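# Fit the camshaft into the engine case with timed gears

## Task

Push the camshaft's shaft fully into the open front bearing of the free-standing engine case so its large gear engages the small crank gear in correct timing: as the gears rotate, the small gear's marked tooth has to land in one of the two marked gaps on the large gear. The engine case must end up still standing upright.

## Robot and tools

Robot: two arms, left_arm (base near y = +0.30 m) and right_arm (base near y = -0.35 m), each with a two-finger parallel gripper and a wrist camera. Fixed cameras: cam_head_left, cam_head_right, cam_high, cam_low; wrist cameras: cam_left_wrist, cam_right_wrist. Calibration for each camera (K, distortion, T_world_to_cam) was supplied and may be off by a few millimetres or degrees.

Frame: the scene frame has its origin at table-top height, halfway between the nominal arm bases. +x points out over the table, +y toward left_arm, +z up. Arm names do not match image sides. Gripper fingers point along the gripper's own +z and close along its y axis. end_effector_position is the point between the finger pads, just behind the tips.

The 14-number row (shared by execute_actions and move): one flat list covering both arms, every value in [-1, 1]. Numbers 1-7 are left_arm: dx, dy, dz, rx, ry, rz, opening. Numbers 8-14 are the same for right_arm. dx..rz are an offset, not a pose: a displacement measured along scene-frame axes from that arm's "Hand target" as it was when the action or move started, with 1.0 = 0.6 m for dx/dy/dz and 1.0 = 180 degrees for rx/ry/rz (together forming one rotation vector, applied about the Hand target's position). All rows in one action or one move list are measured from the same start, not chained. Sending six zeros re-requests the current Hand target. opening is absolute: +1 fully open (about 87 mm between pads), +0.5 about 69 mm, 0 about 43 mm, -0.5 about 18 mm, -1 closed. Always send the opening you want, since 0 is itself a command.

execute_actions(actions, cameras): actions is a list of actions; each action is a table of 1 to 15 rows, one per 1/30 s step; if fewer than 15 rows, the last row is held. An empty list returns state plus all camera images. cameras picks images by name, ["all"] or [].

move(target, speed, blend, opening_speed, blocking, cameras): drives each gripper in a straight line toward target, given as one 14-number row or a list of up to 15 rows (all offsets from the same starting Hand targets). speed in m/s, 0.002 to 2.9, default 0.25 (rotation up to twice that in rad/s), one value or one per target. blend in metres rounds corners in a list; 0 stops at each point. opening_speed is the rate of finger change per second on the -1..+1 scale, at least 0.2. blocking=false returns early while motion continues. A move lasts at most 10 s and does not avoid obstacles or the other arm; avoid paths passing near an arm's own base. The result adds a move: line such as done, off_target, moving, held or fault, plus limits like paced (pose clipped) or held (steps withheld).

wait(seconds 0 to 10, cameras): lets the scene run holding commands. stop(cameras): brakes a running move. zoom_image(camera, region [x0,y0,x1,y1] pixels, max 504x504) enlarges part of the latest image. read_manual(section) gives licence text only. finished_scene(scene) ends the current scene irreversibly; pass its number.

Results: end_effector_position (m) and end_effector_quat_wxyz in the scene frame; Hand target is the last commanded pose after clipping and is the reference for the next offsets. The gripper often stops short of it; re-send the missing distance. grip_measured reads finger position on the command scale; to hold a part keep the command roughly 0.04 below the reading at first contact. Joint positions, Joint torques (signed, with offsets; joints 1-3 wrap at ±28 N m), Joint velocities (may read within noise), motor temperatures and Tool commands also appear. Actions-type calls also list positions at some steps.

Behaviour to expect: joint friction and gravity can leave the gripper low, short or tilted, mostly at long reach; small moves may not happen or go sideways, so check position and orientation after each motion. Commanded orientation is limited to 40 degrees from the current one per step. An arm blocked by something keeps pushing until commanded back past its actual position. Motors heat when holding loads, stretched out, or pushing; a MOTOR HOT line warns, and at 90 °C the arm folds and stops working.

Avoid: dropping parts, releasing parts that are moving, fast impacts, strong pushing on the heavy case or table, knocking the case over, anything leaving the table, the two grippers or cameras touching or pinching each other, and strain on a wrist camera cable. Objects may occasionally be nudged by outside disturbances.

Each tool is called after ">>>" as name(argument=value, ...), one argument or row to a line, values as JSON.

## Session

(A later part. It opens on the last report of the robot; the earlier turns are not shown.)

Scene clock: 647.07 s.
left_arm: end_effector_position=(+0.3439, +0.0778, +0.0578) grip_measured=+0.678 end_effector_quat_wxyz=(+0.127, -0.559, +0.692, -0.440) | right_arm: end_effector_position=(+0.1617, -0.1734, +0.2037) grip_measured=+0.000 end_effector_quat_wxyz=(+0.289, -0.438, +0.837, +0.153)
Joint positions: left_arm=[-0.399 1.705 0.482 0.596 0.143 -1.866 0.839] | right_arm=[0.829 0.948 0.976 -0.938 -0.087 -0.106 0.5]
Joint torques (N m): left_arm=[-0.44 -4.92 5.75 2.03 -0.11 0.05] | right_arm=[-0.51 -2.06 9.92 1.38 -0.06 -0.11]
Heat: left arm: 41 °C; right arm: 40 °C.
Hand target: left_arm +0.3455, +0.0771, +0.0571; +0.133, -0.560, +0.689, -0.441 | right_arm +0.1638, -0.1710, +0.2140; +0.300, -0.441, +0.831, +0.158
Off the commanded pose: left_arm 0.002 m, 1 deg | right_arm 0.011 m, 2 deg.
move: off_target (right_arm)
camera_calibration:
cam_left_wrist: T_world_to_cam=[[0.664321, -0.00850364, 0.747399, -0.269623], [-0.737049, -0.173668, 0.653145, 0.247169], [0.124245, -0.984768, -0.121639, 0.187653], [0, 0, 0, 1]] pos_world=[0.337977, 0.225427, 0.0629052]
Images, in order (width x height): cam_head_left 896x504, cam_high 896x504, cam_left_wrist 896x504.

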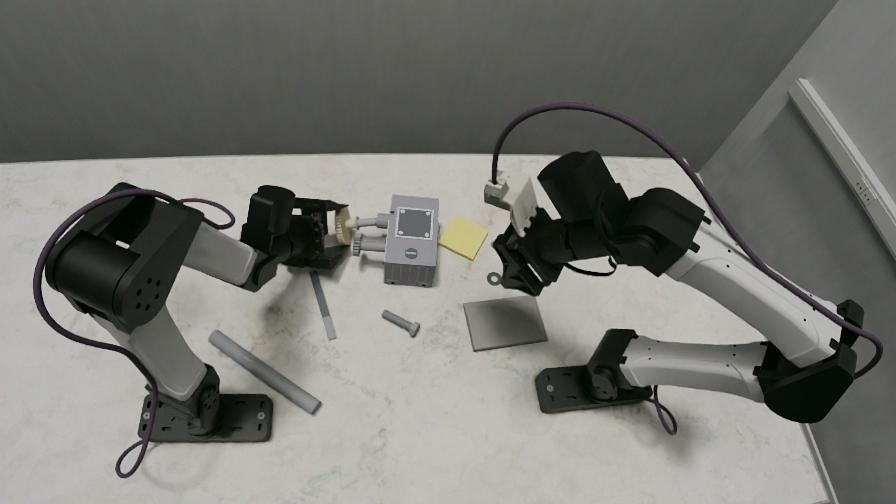

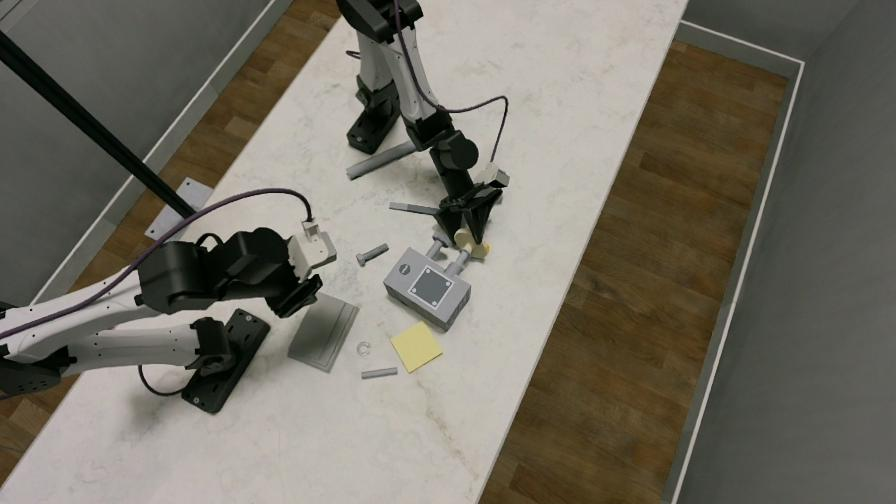

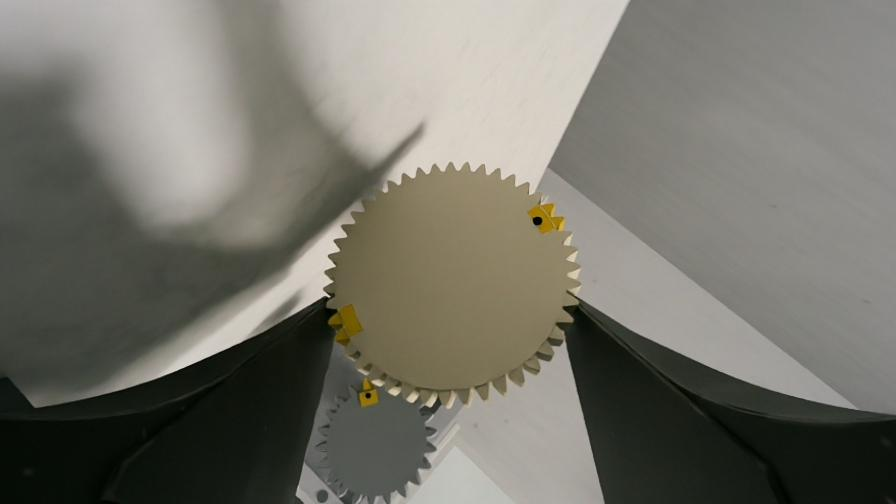

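>>> move(
  target=[
    [0,0,0.006,0,0.055,0,0.6,0,0,0,0,0,0,0],
    [-0.001,-0.015,0.007,0,0.055,0,0.6,0,0,0,0,0,0,0],
  ],
  speed=0.06,
  cameras=["cam_head_left","cam_high","cam_left_wrist"],
)

>>> zoom_image(
  camera="cam_head_left",
  region=[310, 170, 410, 260],
)

>>> zoom_image(
  camera="cam_high",
  region=[420, 190, 530, 300],
)

Scene clock: 655.47 s.
left_arm: end_effector_position=(+0.3436, +0.0763, +0.0586) grip_measured=+0.678 end_effector_quat_wxyz=(+0.086, -0.583, +0.705, -0.394) | right_arm: end_effector_position=(+0.1617, -0.1734, +0.2037) grip_measured=+0.000 end_effector_quat_wxyz=(+0.289, -0.438, +0.837, +0.153)
Joint positions: left_arm=[-0.389 1.669 0.591 0.322 0.177 -1.883 0.839] | right_arm=[0.829 0.948 0.976 -0.938 -0.087 -0.106 0.5]
Joint torques (N m): left_arm=[-1.84 -5.34 9.11 1.37 -0.01 -0.41] | right_arm=[-0.54 -2.03 9.91 1.38 -0.06 -0.11]
Heat: left arm: 41 °C; right arm: 40 °C.
Hand target: left_arm +0.3451, +0.0682, +0.0614; +0.073, -0.596, +0.697, -0.391 | right_arm +0.1638, -0.1710, +0.2140; +0.300, -0.441, +0.831, +0.158
Off the commanded pose: left_arm 0.009 m, 2 deg | right_arm 0.011 m, 2 deg.
move: off_target (right_arm)
camera_calibration:
cam_left_wrist: T_world_to_cam=[[0.757732, -0.0283495, 0.65195, -0.294992], [-0.644835, -0.185858, 0.74138, 0.210269], [0.100153, -0.982167, -0.159112, 0.19663], [0, 0, 0, 1]] pos_world=[0.33942, 0.223841, 0.0677169]
Images, in order (width x height): cam_head_left 896x504, cam_high 896x504, cam_left_wrist 896x504.

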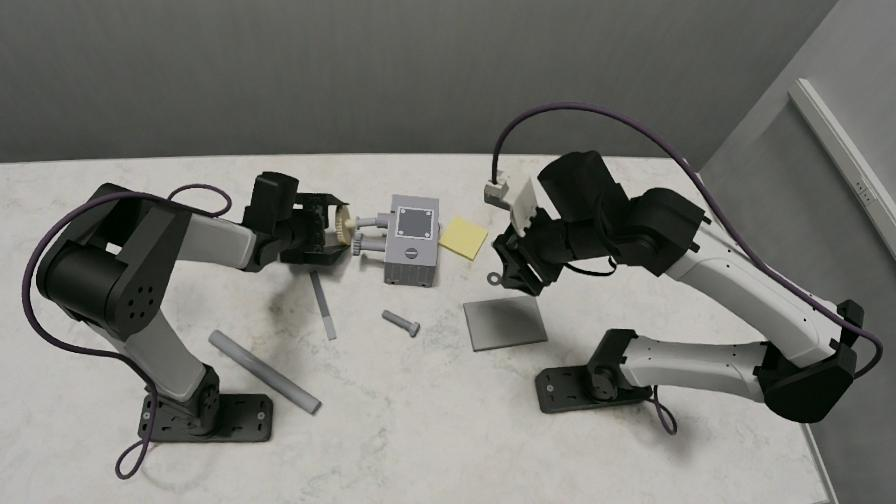

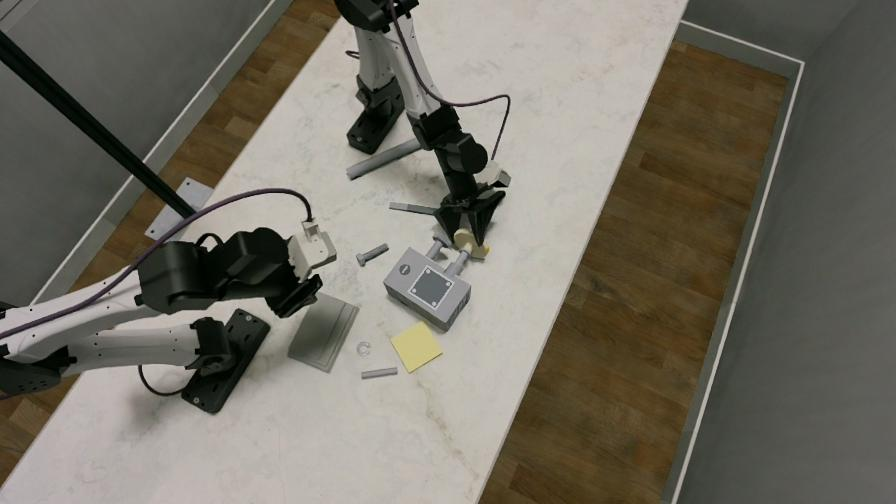

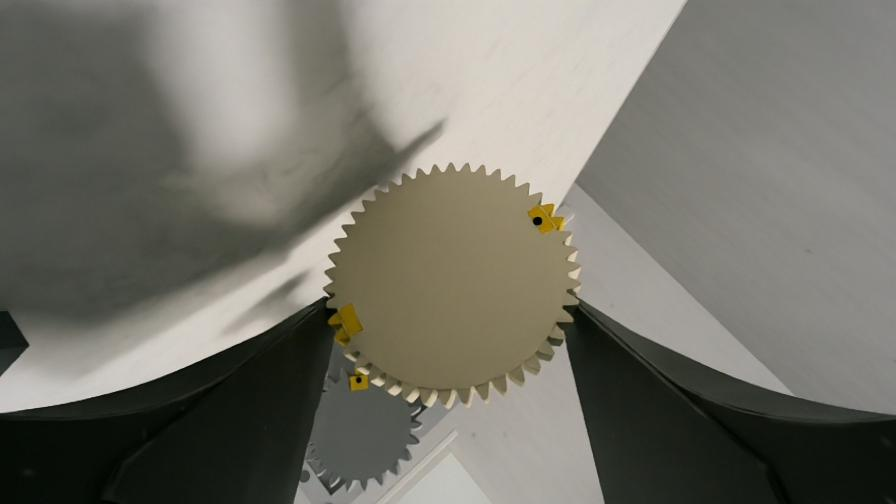

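Scaled by 5.040.

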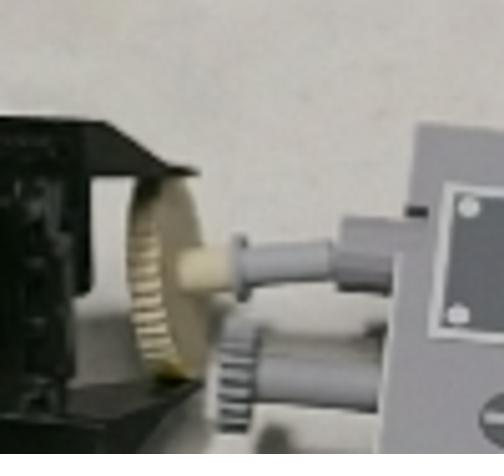

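Scaled by 4.582.

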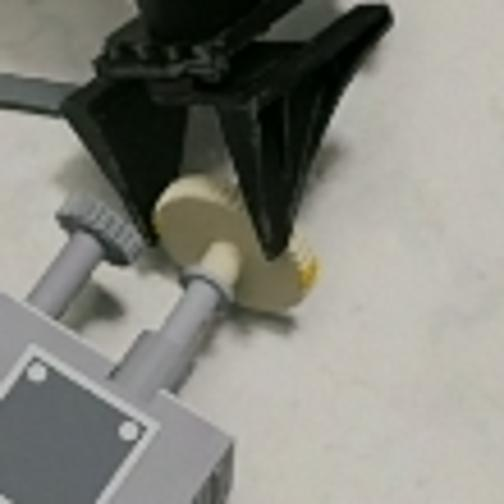

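>>> move(
  target=[
    [0,0,0.008,0,0,0,0.6,0,0,0,0,0,0,0],
    [-0.001,-0.015,0.009,0,0,0,0.6,0,0,0,0,0,0,0],
  ],
  speed=0.06,
  cameras=["cam_head_left","cam_high","cam_left_wrist"],
)

>>> zoom_image(
  camera="cam_head_left",
  region=[310, 170, 410, 260],
)

>>> zoom_image(
  camera="cam_high",
  region=[420, 190, 530, 300],
)

Scene clock: 663.73 s.
left_arm: end_effector_position=(+0.3442, +0.0739, +0.0589) grip_measured=+0.678 end_effector_quat_wxyz=(+0.092, -0.594, +0.702, -0.381) | right_arm: end_effector_position=(+0.1617, -0.1734, +0.2037) grip_measured=+0.000 end_effector_quat_wxyz=(+0.289, -0.438, +0.837, +0.153)
Joint positions: left_arm=[-0.413 1.662 0.61 0.279 0.132 -1.908 0.839] | right_arm=[0.829 0.948 0.976 -0.938 -0.087 -0.106 0.5]
Joint torques (N m): left_arm=[-2.33 -5.49 9.4 1.53 0.18 -0.37] | right_arm=[-0.47 -2.04 9.99 1.37 -0.06 -0.12]
Heat: left arm: 40 °C; right arm: 40 °C.
Hand target: left_arm +0.3444, +0.0592, +0.0666; +0.073, -0.597, +0.697, -0.391 | right_arm +0.1638, -0.1710, +0.2140; +0.300, -0.441, +0.831, +0.158
Off the commanded pose: left_arm 0.017 m, 3 deg | right_arm 0.011 m, 2 deg.
move: off_target (left_arm, right_arm)
camera_calibration:
cam_left_wrist: T_world_to_cam=[[0.767268, -0.0223341, 0.640938, -0.298763], [-0.629535, -0.216995, 0.746056, 0.206737], [0.122418, -0.975917, -0.180554, 0.187364], [0, 0, 0, 1]] pos_world=[0.336443, 0.22104, 0.0710805]
Images, in order (width x height): cam_head_left 896x504, cam_high 896x504, cam_left_wrist 896x504.

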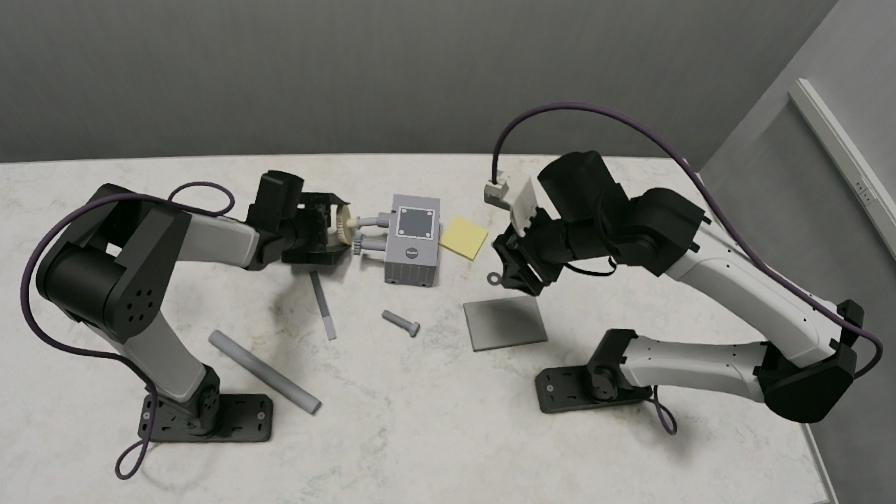

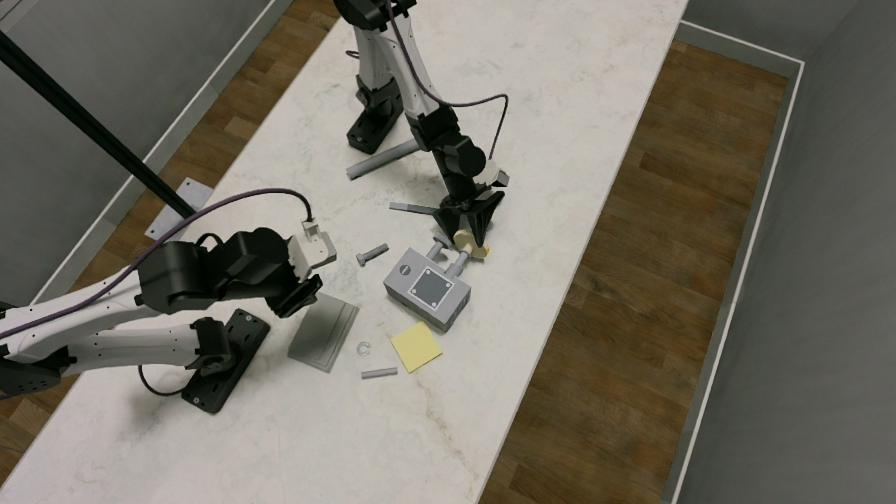

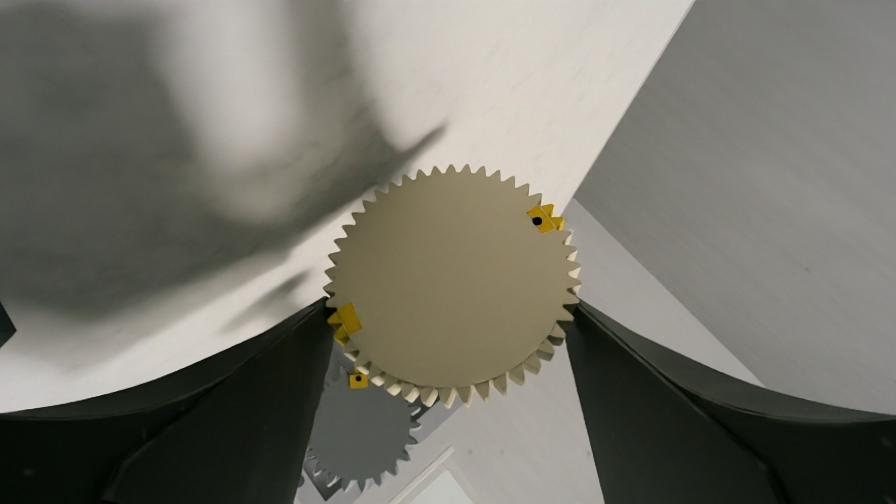

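Scaled by 5.040.

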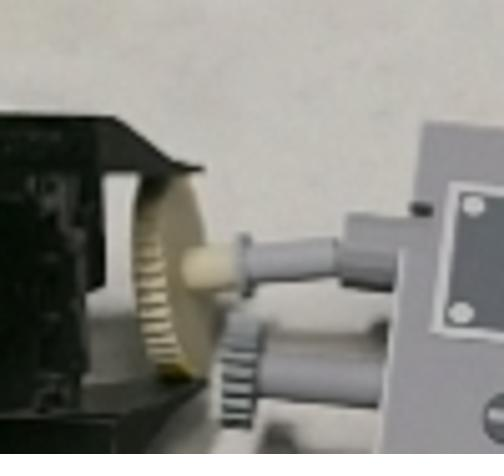

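Scaled by 4.582.

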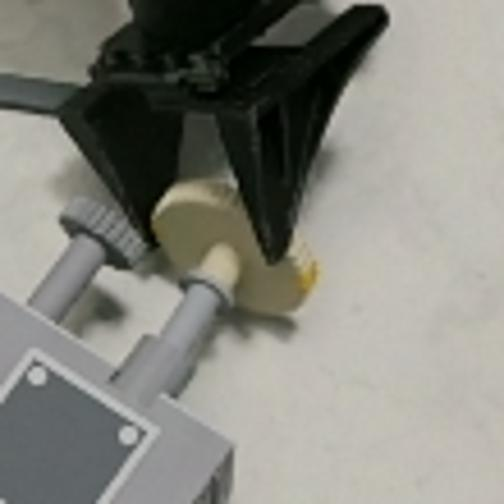

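>>> move(
  target=[
    [0,0.012,-0.003,0,0,0,0.6,0.24,0.03,-0.1,0,0,0,-1],
    [0,0.012,-0.003,0,0,0,0.6,0.27,0.05,-0.25,0,0,0,-1],
  ],
  speed=0.15,
  cameras=["cam_head_left","cam_high"],
)

Scene clock: 678.67 s.
left_arm: end_effector_position=(+0.3443, +0.0741, +0.0589) grip_measured=+0.678 end_effector_quat_wxyz=(+0.092, -0.594, +0.702, -0.381) | right_arm: end_effector_position=(+0.3255, -0.1441, +0.0678) grip_measured=-1.000 end_effector_quat_wxyz=(+0.298, -0.436, +0.835, +0.156)
Joint positions: left_arm=[-0.413 1.662 0.61 0.279 0.132 -1.908 0.839] | right_arm=[0.488 1.626 0.898 -0.213 -0.294 -0.379 0]
Joint torques (N m): left_arm=[-0.23 -5.76 8.17 1.59 0.34 -0.19] | right_arm=[0.14 -6.84 6.12 1.56 -0.13 -0.06]
Heat: left arm: 38 °C; right arm: 40 °C.
Hand target: left_arm +0.3443, +0.0664, +0.0648; +0.073, -0.596, +0.698, -0.391 | right_arm +0.3258, -0.1411, +0.0639; +0.300, -0.441, +0.831, +0.158
Off the commanded pose: left_arm 0.010 m, 3 deg | right_arm 0.005 m, 1 deg.
move: off_target (left_arm)
Images, in order (width x height): cam_head_left 896x504, cam_high 896x504.

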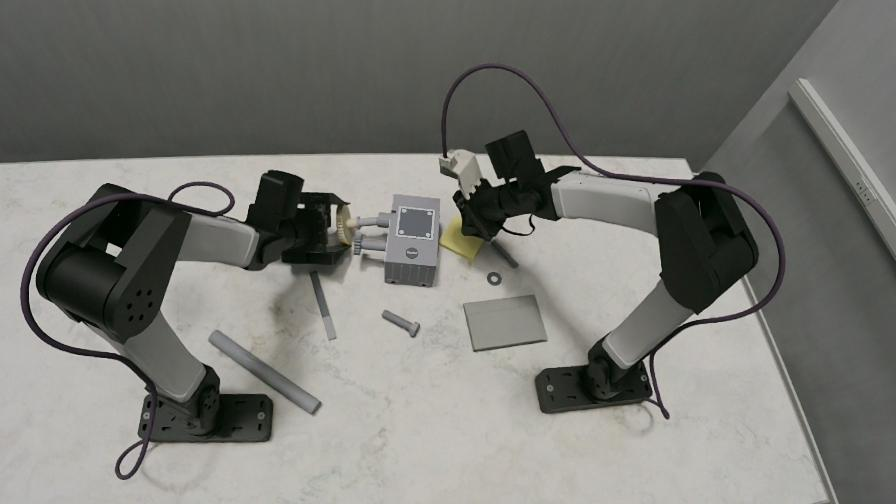

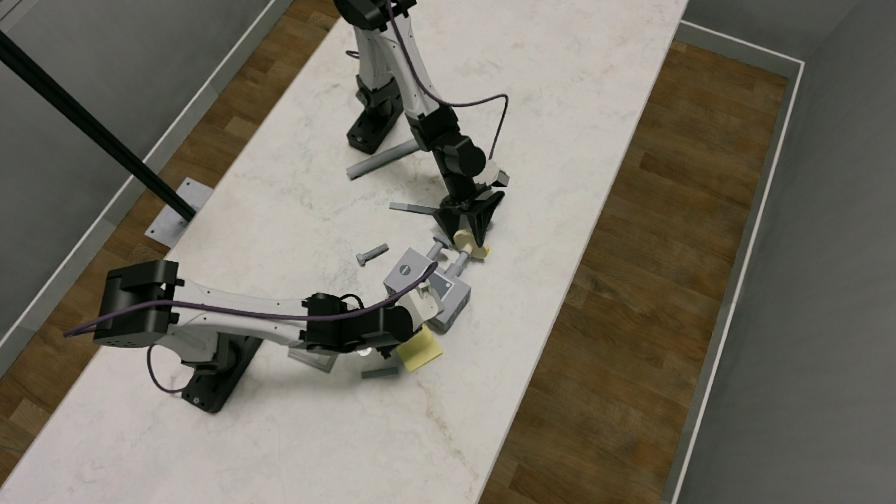

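>>> move(
  target=[0,0,0,0,0,0,0.6,0.012,0.055,-0.012,0,0,0,-1],
  speed=0.04,
  cameras=["cam_head_left","cam_right_wrist"],
)

>>> zoom_image(
  camera="cam_head_left",
  region=[320, 150, 500, 300],
)

Scene clock: 683.50 s.
left_arm: end_effector_position=(+0.3443, +0.0741, +0.0589) grip_measured=+0.678 end_effector_quat_wxyz=(+0.092, -0.594, +0.702, -0.381) | right_arm: end_effector_position=(+0.3225, -0.1160, +0.0519) grip_measured=-1.000 end_effector_quat_wxyz=(+0.286, -0.446, +0.833, +0.158)
Joint positions: left_arm=[-0.413 1.662 0.61 0.279 0.132 -1.908 0.839] | right_arm=[0.567 1.715 0.934 -0.171 -0.261 -0.333 0]
Joint torques (N m): left_arm=[-0.23 -5.83 8.12 1.58 0.33 -0.19] | right_arm=[0.17 -7.17 9.32 1.58 0.02 0.15]
Heat: left arm: 38 °C; right arm: 39 °C.
Hand target: left_arm +0.3443, +0.0664, +0.0648; +0.073, -0.596, +0.698, -0.391 | right_arm +0.3331, -0.1081, +0.0569; +0.300, -0.441, +0.831, +0.158
Off the commanded pose: left_arm 0.010 m, 3 deg | right_arm 0.014 m, 2 deg.
move: off_target (left_arm, right_arm)
camera_calibration:
cam_right_wrist: T_world_to_cam=[[0.830173, -0.557338, -0.0136717, -0.333826], [-0.543308, -0.814287, 0.204336, 0.091697], [-0.125017, -0.162206, -0.978805, 0.216727], [0, 0, 0, 1]] pos_world=[0.354048, -0.076232, 0.188833]
Images, in order (width x height): cam_head_left 896x504, cam_right_wrist 896x504.

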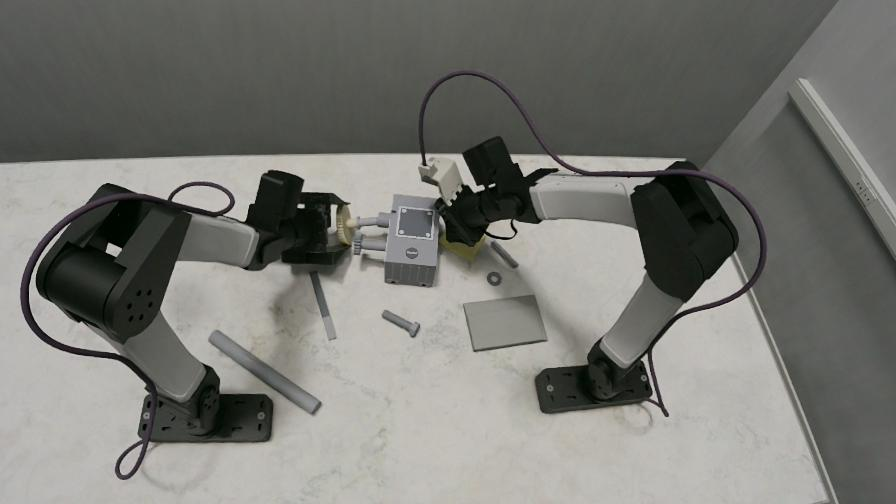

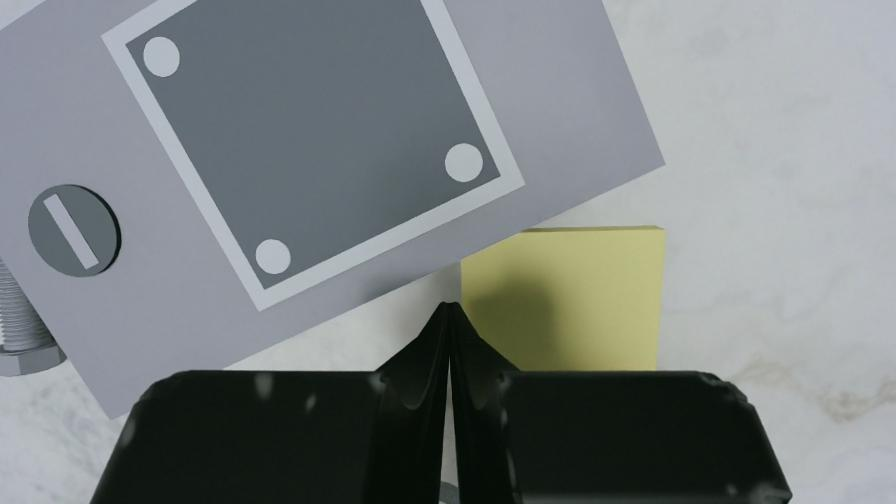

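Scaled by 2.800.

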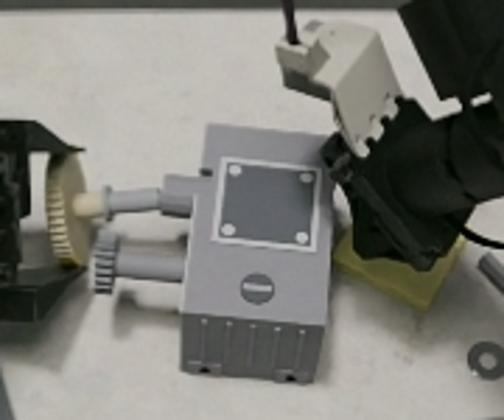

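>>> move(
  target=[
    [0,0,0,0,0,0,0.6,0.01,0.033,0.008,0,0,0,-1],
    [0.005,-0.035,0.004,0,0,0,0.6,0.01,0.033,0.008,0,0,0,-1],
  ],
  speed=0.04,
  cameras=["cam_head_left","cam_high","cam_left_wrist","cam_right_wrist"],
)

>>> zoom_image(
  camera="cam_head_left",
  region=[320, 150, 500, 300],
)

Scene clock: 699.07 s.
left_arm: end_effector_position=(+0.3479, +0.0700, +0.0597) grip_measured=+0.673 end_effector_quat_wxyz=(+0.101, -0.607, +0.696, -0.371) | right_arm: end_effector_position=(+0.3299, -0.1048, +0.0549) grip_measured=-1.000 end_effector_quat_wxyz=(+0.282, -0.441, +0.839, +0.146)
Joint positions: left_arm=[-0.442 1.666 0.638 0.244 0.078 -1.944 0.836] | right_arm=[0.597 1.755 1.004 -0.205 -0.216 -0.303 0]
Joint torques (N m): left_arm=[-3.21 -3.86 10.04 1.75 0.42 -0.26] | right_arm=[0.88 -7.27 9.91 1.65 -0.17 0.14]
Heat: left arm: 38 °C; right arm: 39 °C.
Hand target: left_arm +0.3475, +0.0454, +0.0673; +0.073, -0.596, +0.697, -0.391 | right_arm +0.3391, -0.0883, +0.0615; +0.300, -0.441, +0.831, +0.158
Off the commanded pose: left_arm 0.026 m, 4 deg | right_arm 0.020 m, 3 deg.
move: off_target (left_arm, right_arm)
camera_calibration:
cam_left_wrist: T_world_to_cam=[[0.77261, -0.00724257, 0.63484, -0.304761], [-0.615804, -0.251829, 0.74657, 0.205326], [0.154464, -0.967745, -0.199026, 0.172597], [0, 0, 0, 1]] pos_world=[0.335242, 0.21653, 0.0745351]
cam_right_wrist: T_world_to_cam=[[0.819208, -0.573496, 0.0000827195, -0.33252], [-0.559133, -0.798659, 0.222515, 0.110096], [-0.127545, -0.182332, -0.974929, 0.220863], [0, 0, 0, 1]] pos_world=[0.362132, -0.0624995, 0.190855]
Images, in order (width x height): cam_head_left 896x504, cam_high 896x504, cam_left_wrist 896x504, cam_right_wrist 896x504.

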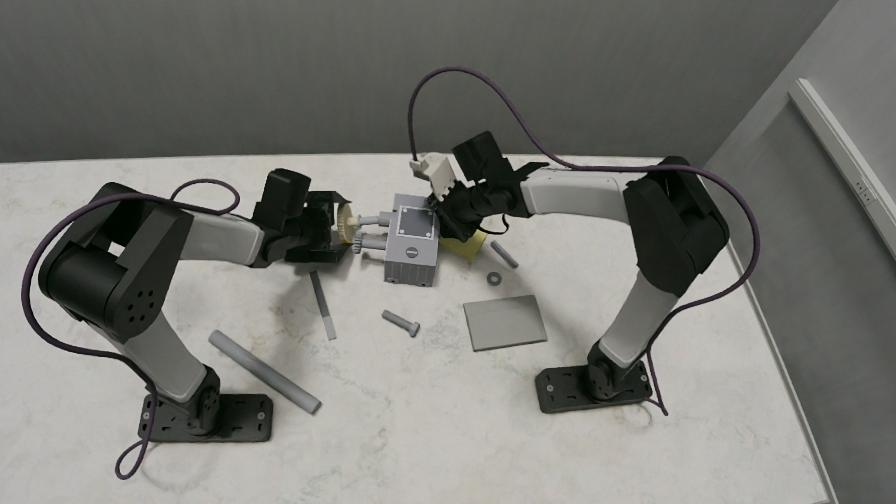

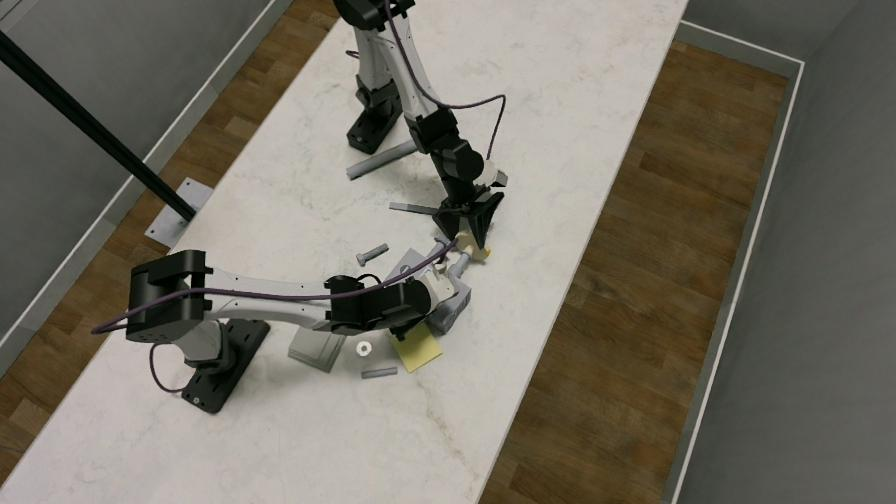

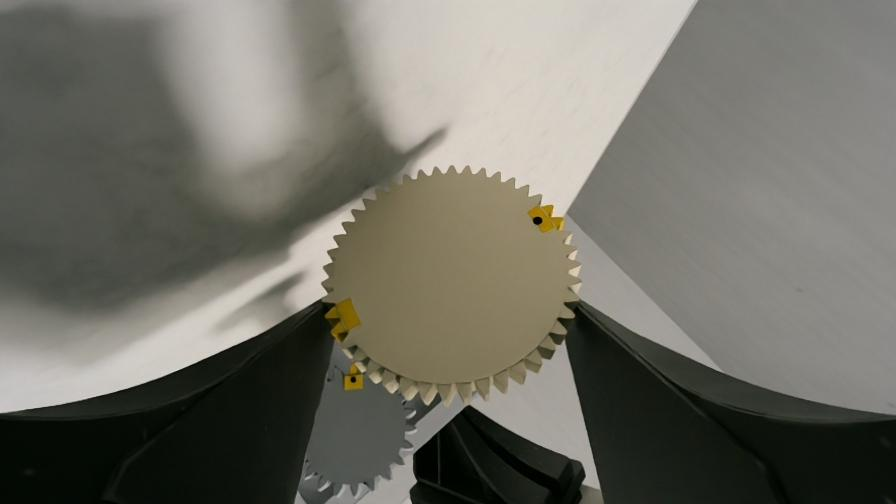

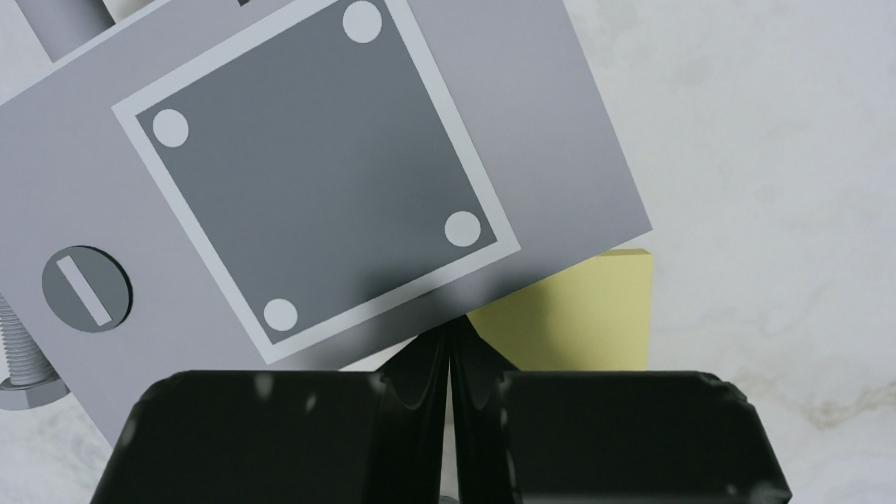

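Scaled by 2.800.

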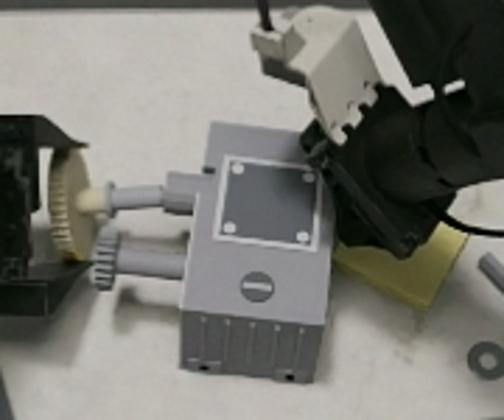

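>>> move(
  target=[
    [0,0.02,0.012,0,0,0,0.6,0,0,0,0,0,0,-1],
    [0.003,-0.005,0.014,0,0,0,0.6,0,0,0,0,0,0,-1],
    [0.012,-0.01,0.018,0,0,0,0.6,0,0,0,0,0,0,-1],
    [0.0,-0.015,0.012,0,0,0,0.6,0,0,0,0,0,0,-1],
  ],
  speed=0.05,
  blend=0.005,
  cameras=["cam_head_left","cam_left_wrist"],
)

>>> zoom_image(
  camera="cam_head_left",
  region=[320, 150, 500, 300],
)

Scene clock: 708.97 s.
left_arm: end_effector_position=(+0.3496, +0.0681, +0.0601) grip_measured=+0.670 end_effector_quat_wxyz=(-0.107, +0.616, -0.695, +0.354) | right_arm: end_effector_position=(+0.3299, -0.1053, +0.0546) grip_measured=-1.000 end_effector_quat_wxyz=(+0.282, -0.441, +0.840, +0.144)
Joint positions: left_arm=[-0.462 1.665 0.674 0.178 0.037 -1.963 0.835] | right_arm=[0.597 1.755 1.004 -0.207 -0.213 -0.303 0]
Joint torques (N m): left_arm=[-3.73 -4.9 9.5 2 0.61 -0.24] | right_arm=[0.85 -7.34 10 1.65 -0.2 0.12]
Heat: left arm: 38 °C; right arm: 40 °C.
Hand target: left_arm +0.3474, +0.0364, +0.0745; +0.073, -0.596, +0.697, -0.391 | right_arm +0.3390, -0.0883, +0.0615; +0.300, -0.441, +0.831, +0.158
Off the commanded pose: left_arm 0.035 m, 6 deg | right_arm 0.020 m, 3 deg.
move: off_target (left_arm, right_arm); blend cut to 0.0033 m at target 2, 0.0033 m at target 3
camera_calibration:
cam_left_wrist: T_world_to_cam=[[0.784593, -0.00822967, 0.619957, -0.309594], [-0.595835, -0.286512, 0.750261, 0.200726], [0.171451, -0.958041, -0.229699, 0.165821], [0, 0, 0, 1]] pos_world=[0.334074, 0.213826, 0.0794274]
Images, in order (width x height): cam_head_left 896x504, cam_left_wrist 896x504.

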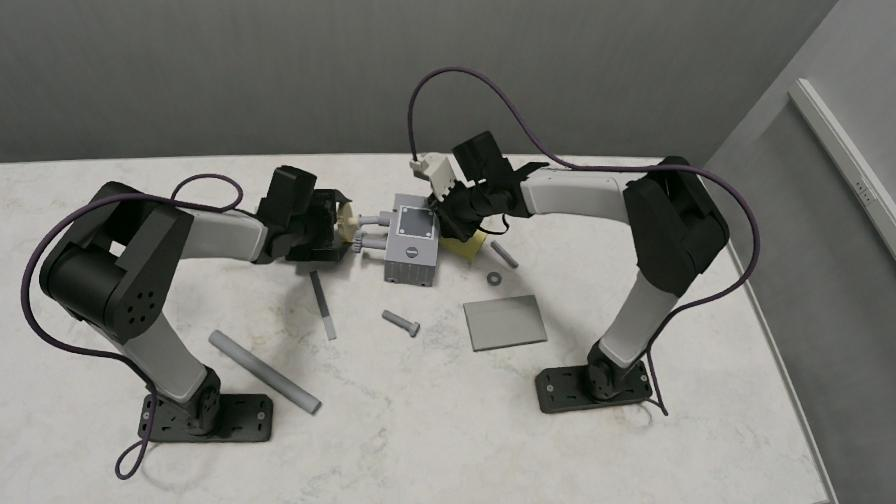

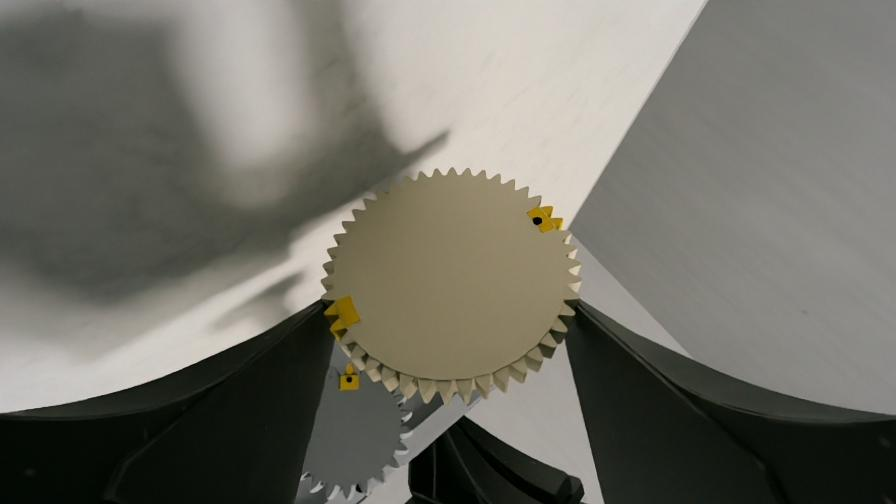

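Scaled by 2.800.

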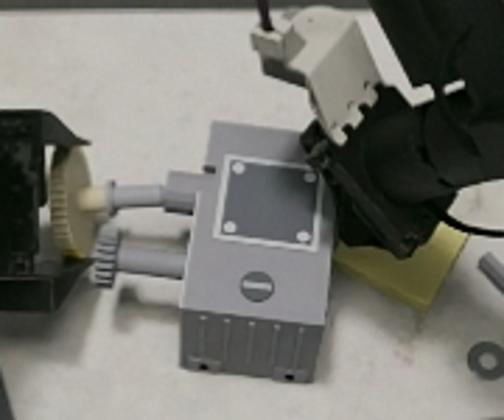

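>>> move(
  target=[
    [-0.002,0.045,-0.012,0,0,0,0.6,0,0,0,0,0,0,-1],
    [-0.002,0.045,-0.012,0,0,0,1,0,0,0,0,0,0,-1],
    [-0.092,0.12,0.07,0,0,0,1,0,0,0,0,0,0,-1],
  ],
  speed=0.08,
  opening_speed=0.3,
  cameras=["cam_head_left","cam_left_wrist"],
)

>>> zoom_image(
  camera="cam_head_left",
  region=[320, 150, 500, 300],
)

Scene clock: 731.03 s.
left_arm: end_effector_position=(+0.2985, +0.1058, +0.1202) grip_measured=+1.000 end_effector_quat_wxyz=(+0.080, -0.596, +0.694, -0.395) | right_arm: end_effector_position=(+0.3299, -0.1053, +0.0546) grip_measured=-1.000 end_effector_quat_wxyz=(+0.282, -0.441, +0.840, +0.144)
Joint positions: left_arm=[-0.353 1.245 0.536 -0.05 0.201 -1.893 1] | right_arm=[0.597 1.755 1.004 -0.207 -0.213 -0.303 0]
Joint torques (N m): left_arm=[0.85 -4.7 6.42 1.54 0.2 0.18] | right_arm=[0.83 -7.34 9.94 1.66 -0.19 0.15]
Motor temperatures (°C): left_arm=[21 29 41 40 22 23 24] | right_arm=[22 31 42 30 19 22 20]
Heat: left arm: 41 °C; right arm: 42 °C.
Hand target: left_arm +0.2922, +0.1083, +0.1165; +0.073, -0.596, +0.697, -0.391 | right_arm +0.3390, -0.0883, +0.0615; +0.300, -0.441, +0.831, +0.158
Off the commanded pose: left_arm 0.008 m, 1 deg | right_arm 0.020 m, 3 deg.
move: off_target (right_arm); target 2's new opening was sent with left_arm's hand 0.008 m and 3 deg from that target
camera_calibration:
cam_left_wrist: T_world_to_cam=[[0.767705, 0.00353372, 0.640794, -0.305215], [-0.629037, -0.186591, 0.75465, 0.13478], [0.122233, -0.982431, -0.141024, 0.231155], [0, 0, 0, 1]] pos_world=[0.290843, 0.253321, 0.126466]
Images, in order (width x height): cam_head_left 896x504, cam_left_wrist 896x504.

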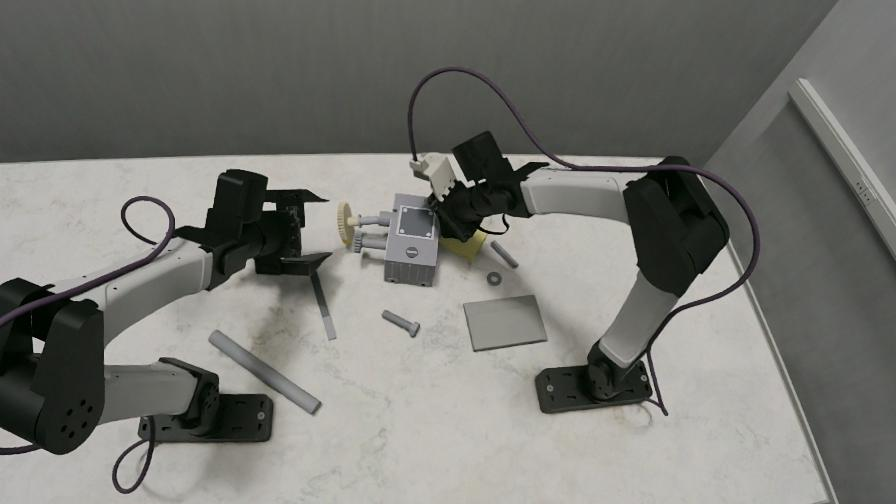

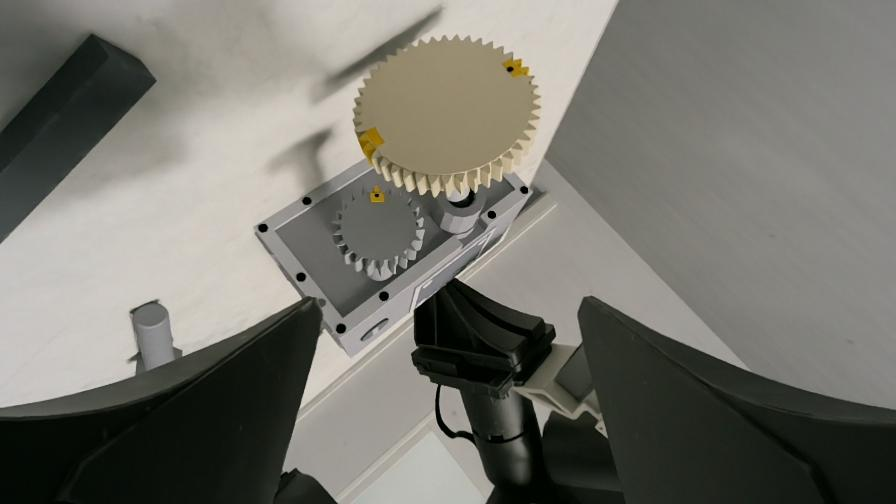

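Scaled by 2.800.

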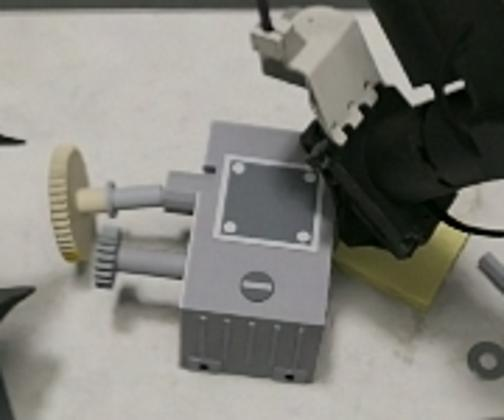

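>>> move(
  target=[
    [0.0,0.05,0,0,0,0,-1,0,0,0,0,0,0,-1],
    [0.085,0.03,-0.085,0,0,0,-1,0,0,0,0,0,0,-1],
  ],
  speed=0.1,
  cameras=["cam_head_left","cam_high","cam_left_wrist"],
)

>>> zoom_image(
  camera="cam_head_left",
  region=[300, 150, 480, 300],
)

Scene clock: 741.37 s.
left_arm: end_effector_position=(+0.3331, +0.1293, +0.0568) grip_measured=-0.964 end_effector_quat_wxyz=(+0.068, -0.604, +0.699, -0.376) | right_arm: end_effector_position=(+0.3299, -0.1053, +0.0546) grip_measured=-1.000 end_effector_quat_wxyz=(+0.282, -0.441, +0.840, +0.144)
Joint positions: left_arm=[-0.209 1.572 0.529 0.208 0.302 -1.787 0.018] | right_arm=[0.597 1.755 1.004 -0.207 -0.213 -0.303 0]
Joint torques (N m): left_arm=[0.72 -4.31 8.95 1.78 0.22 0.16] | right_arm=[0.87 -7.28 9.92 1.65 -0.19 0.15]
Heat: left arm: 39 °C; right arm: 42 °C.
Hand target: left_arm +0.3432, +0.1264, +0.0655; +0.073, -0.596, +0.697, -0.391 | right_arm +0.3390, -0.0883, +0.0615; +0.300, -0.441, +0.831, +0.158
Off the commanded pose: left_arm 0.014 m, 2 deg | right_arm 0.020 m, 3 deg.
move: off_target (left_arm, right_arm)
camera_calibration:
cam_left_wrist: T_world_to_cam=[[0.796667, -0.00657472, 0.604383, -0.2974], [-0.593402, -0.198554, 0.780033, 0.196935], [0.114874, -0.980068, -0.162083, 0.244352], [0, 0, 0, 1]] pos_world=[0.32572, 0.276629, 0.0657328]
Images, in order (width x height): cam_head_left 896x504, cam_high 896x504, cam_left_wrist 896x504.

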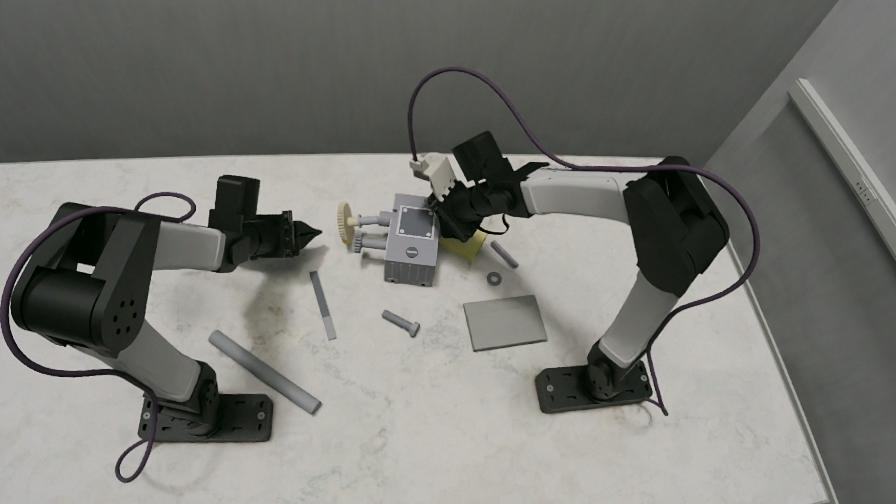

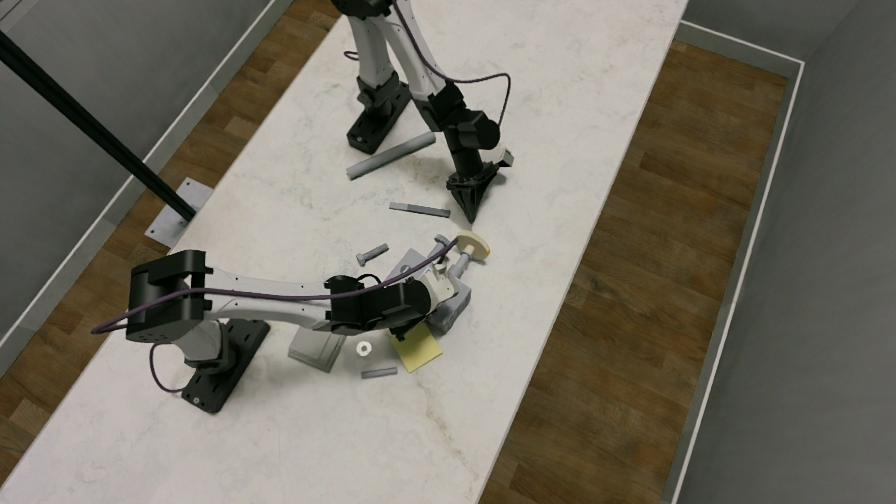

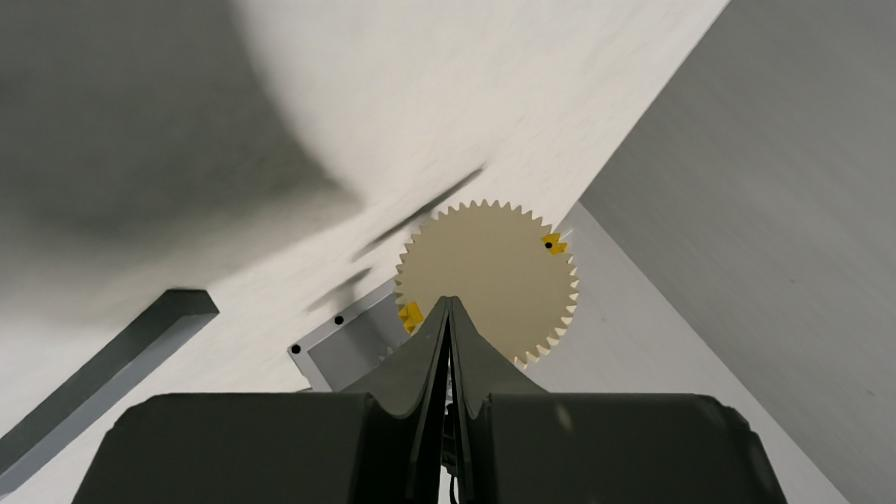

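Scaled by 2.800.

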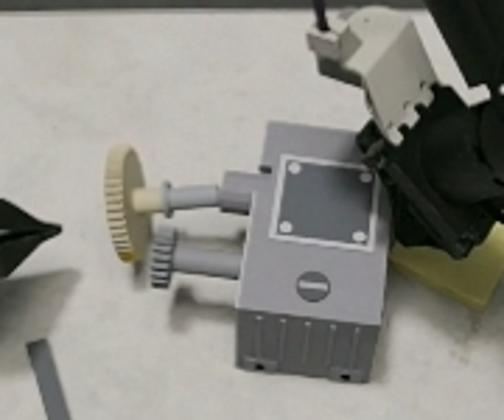

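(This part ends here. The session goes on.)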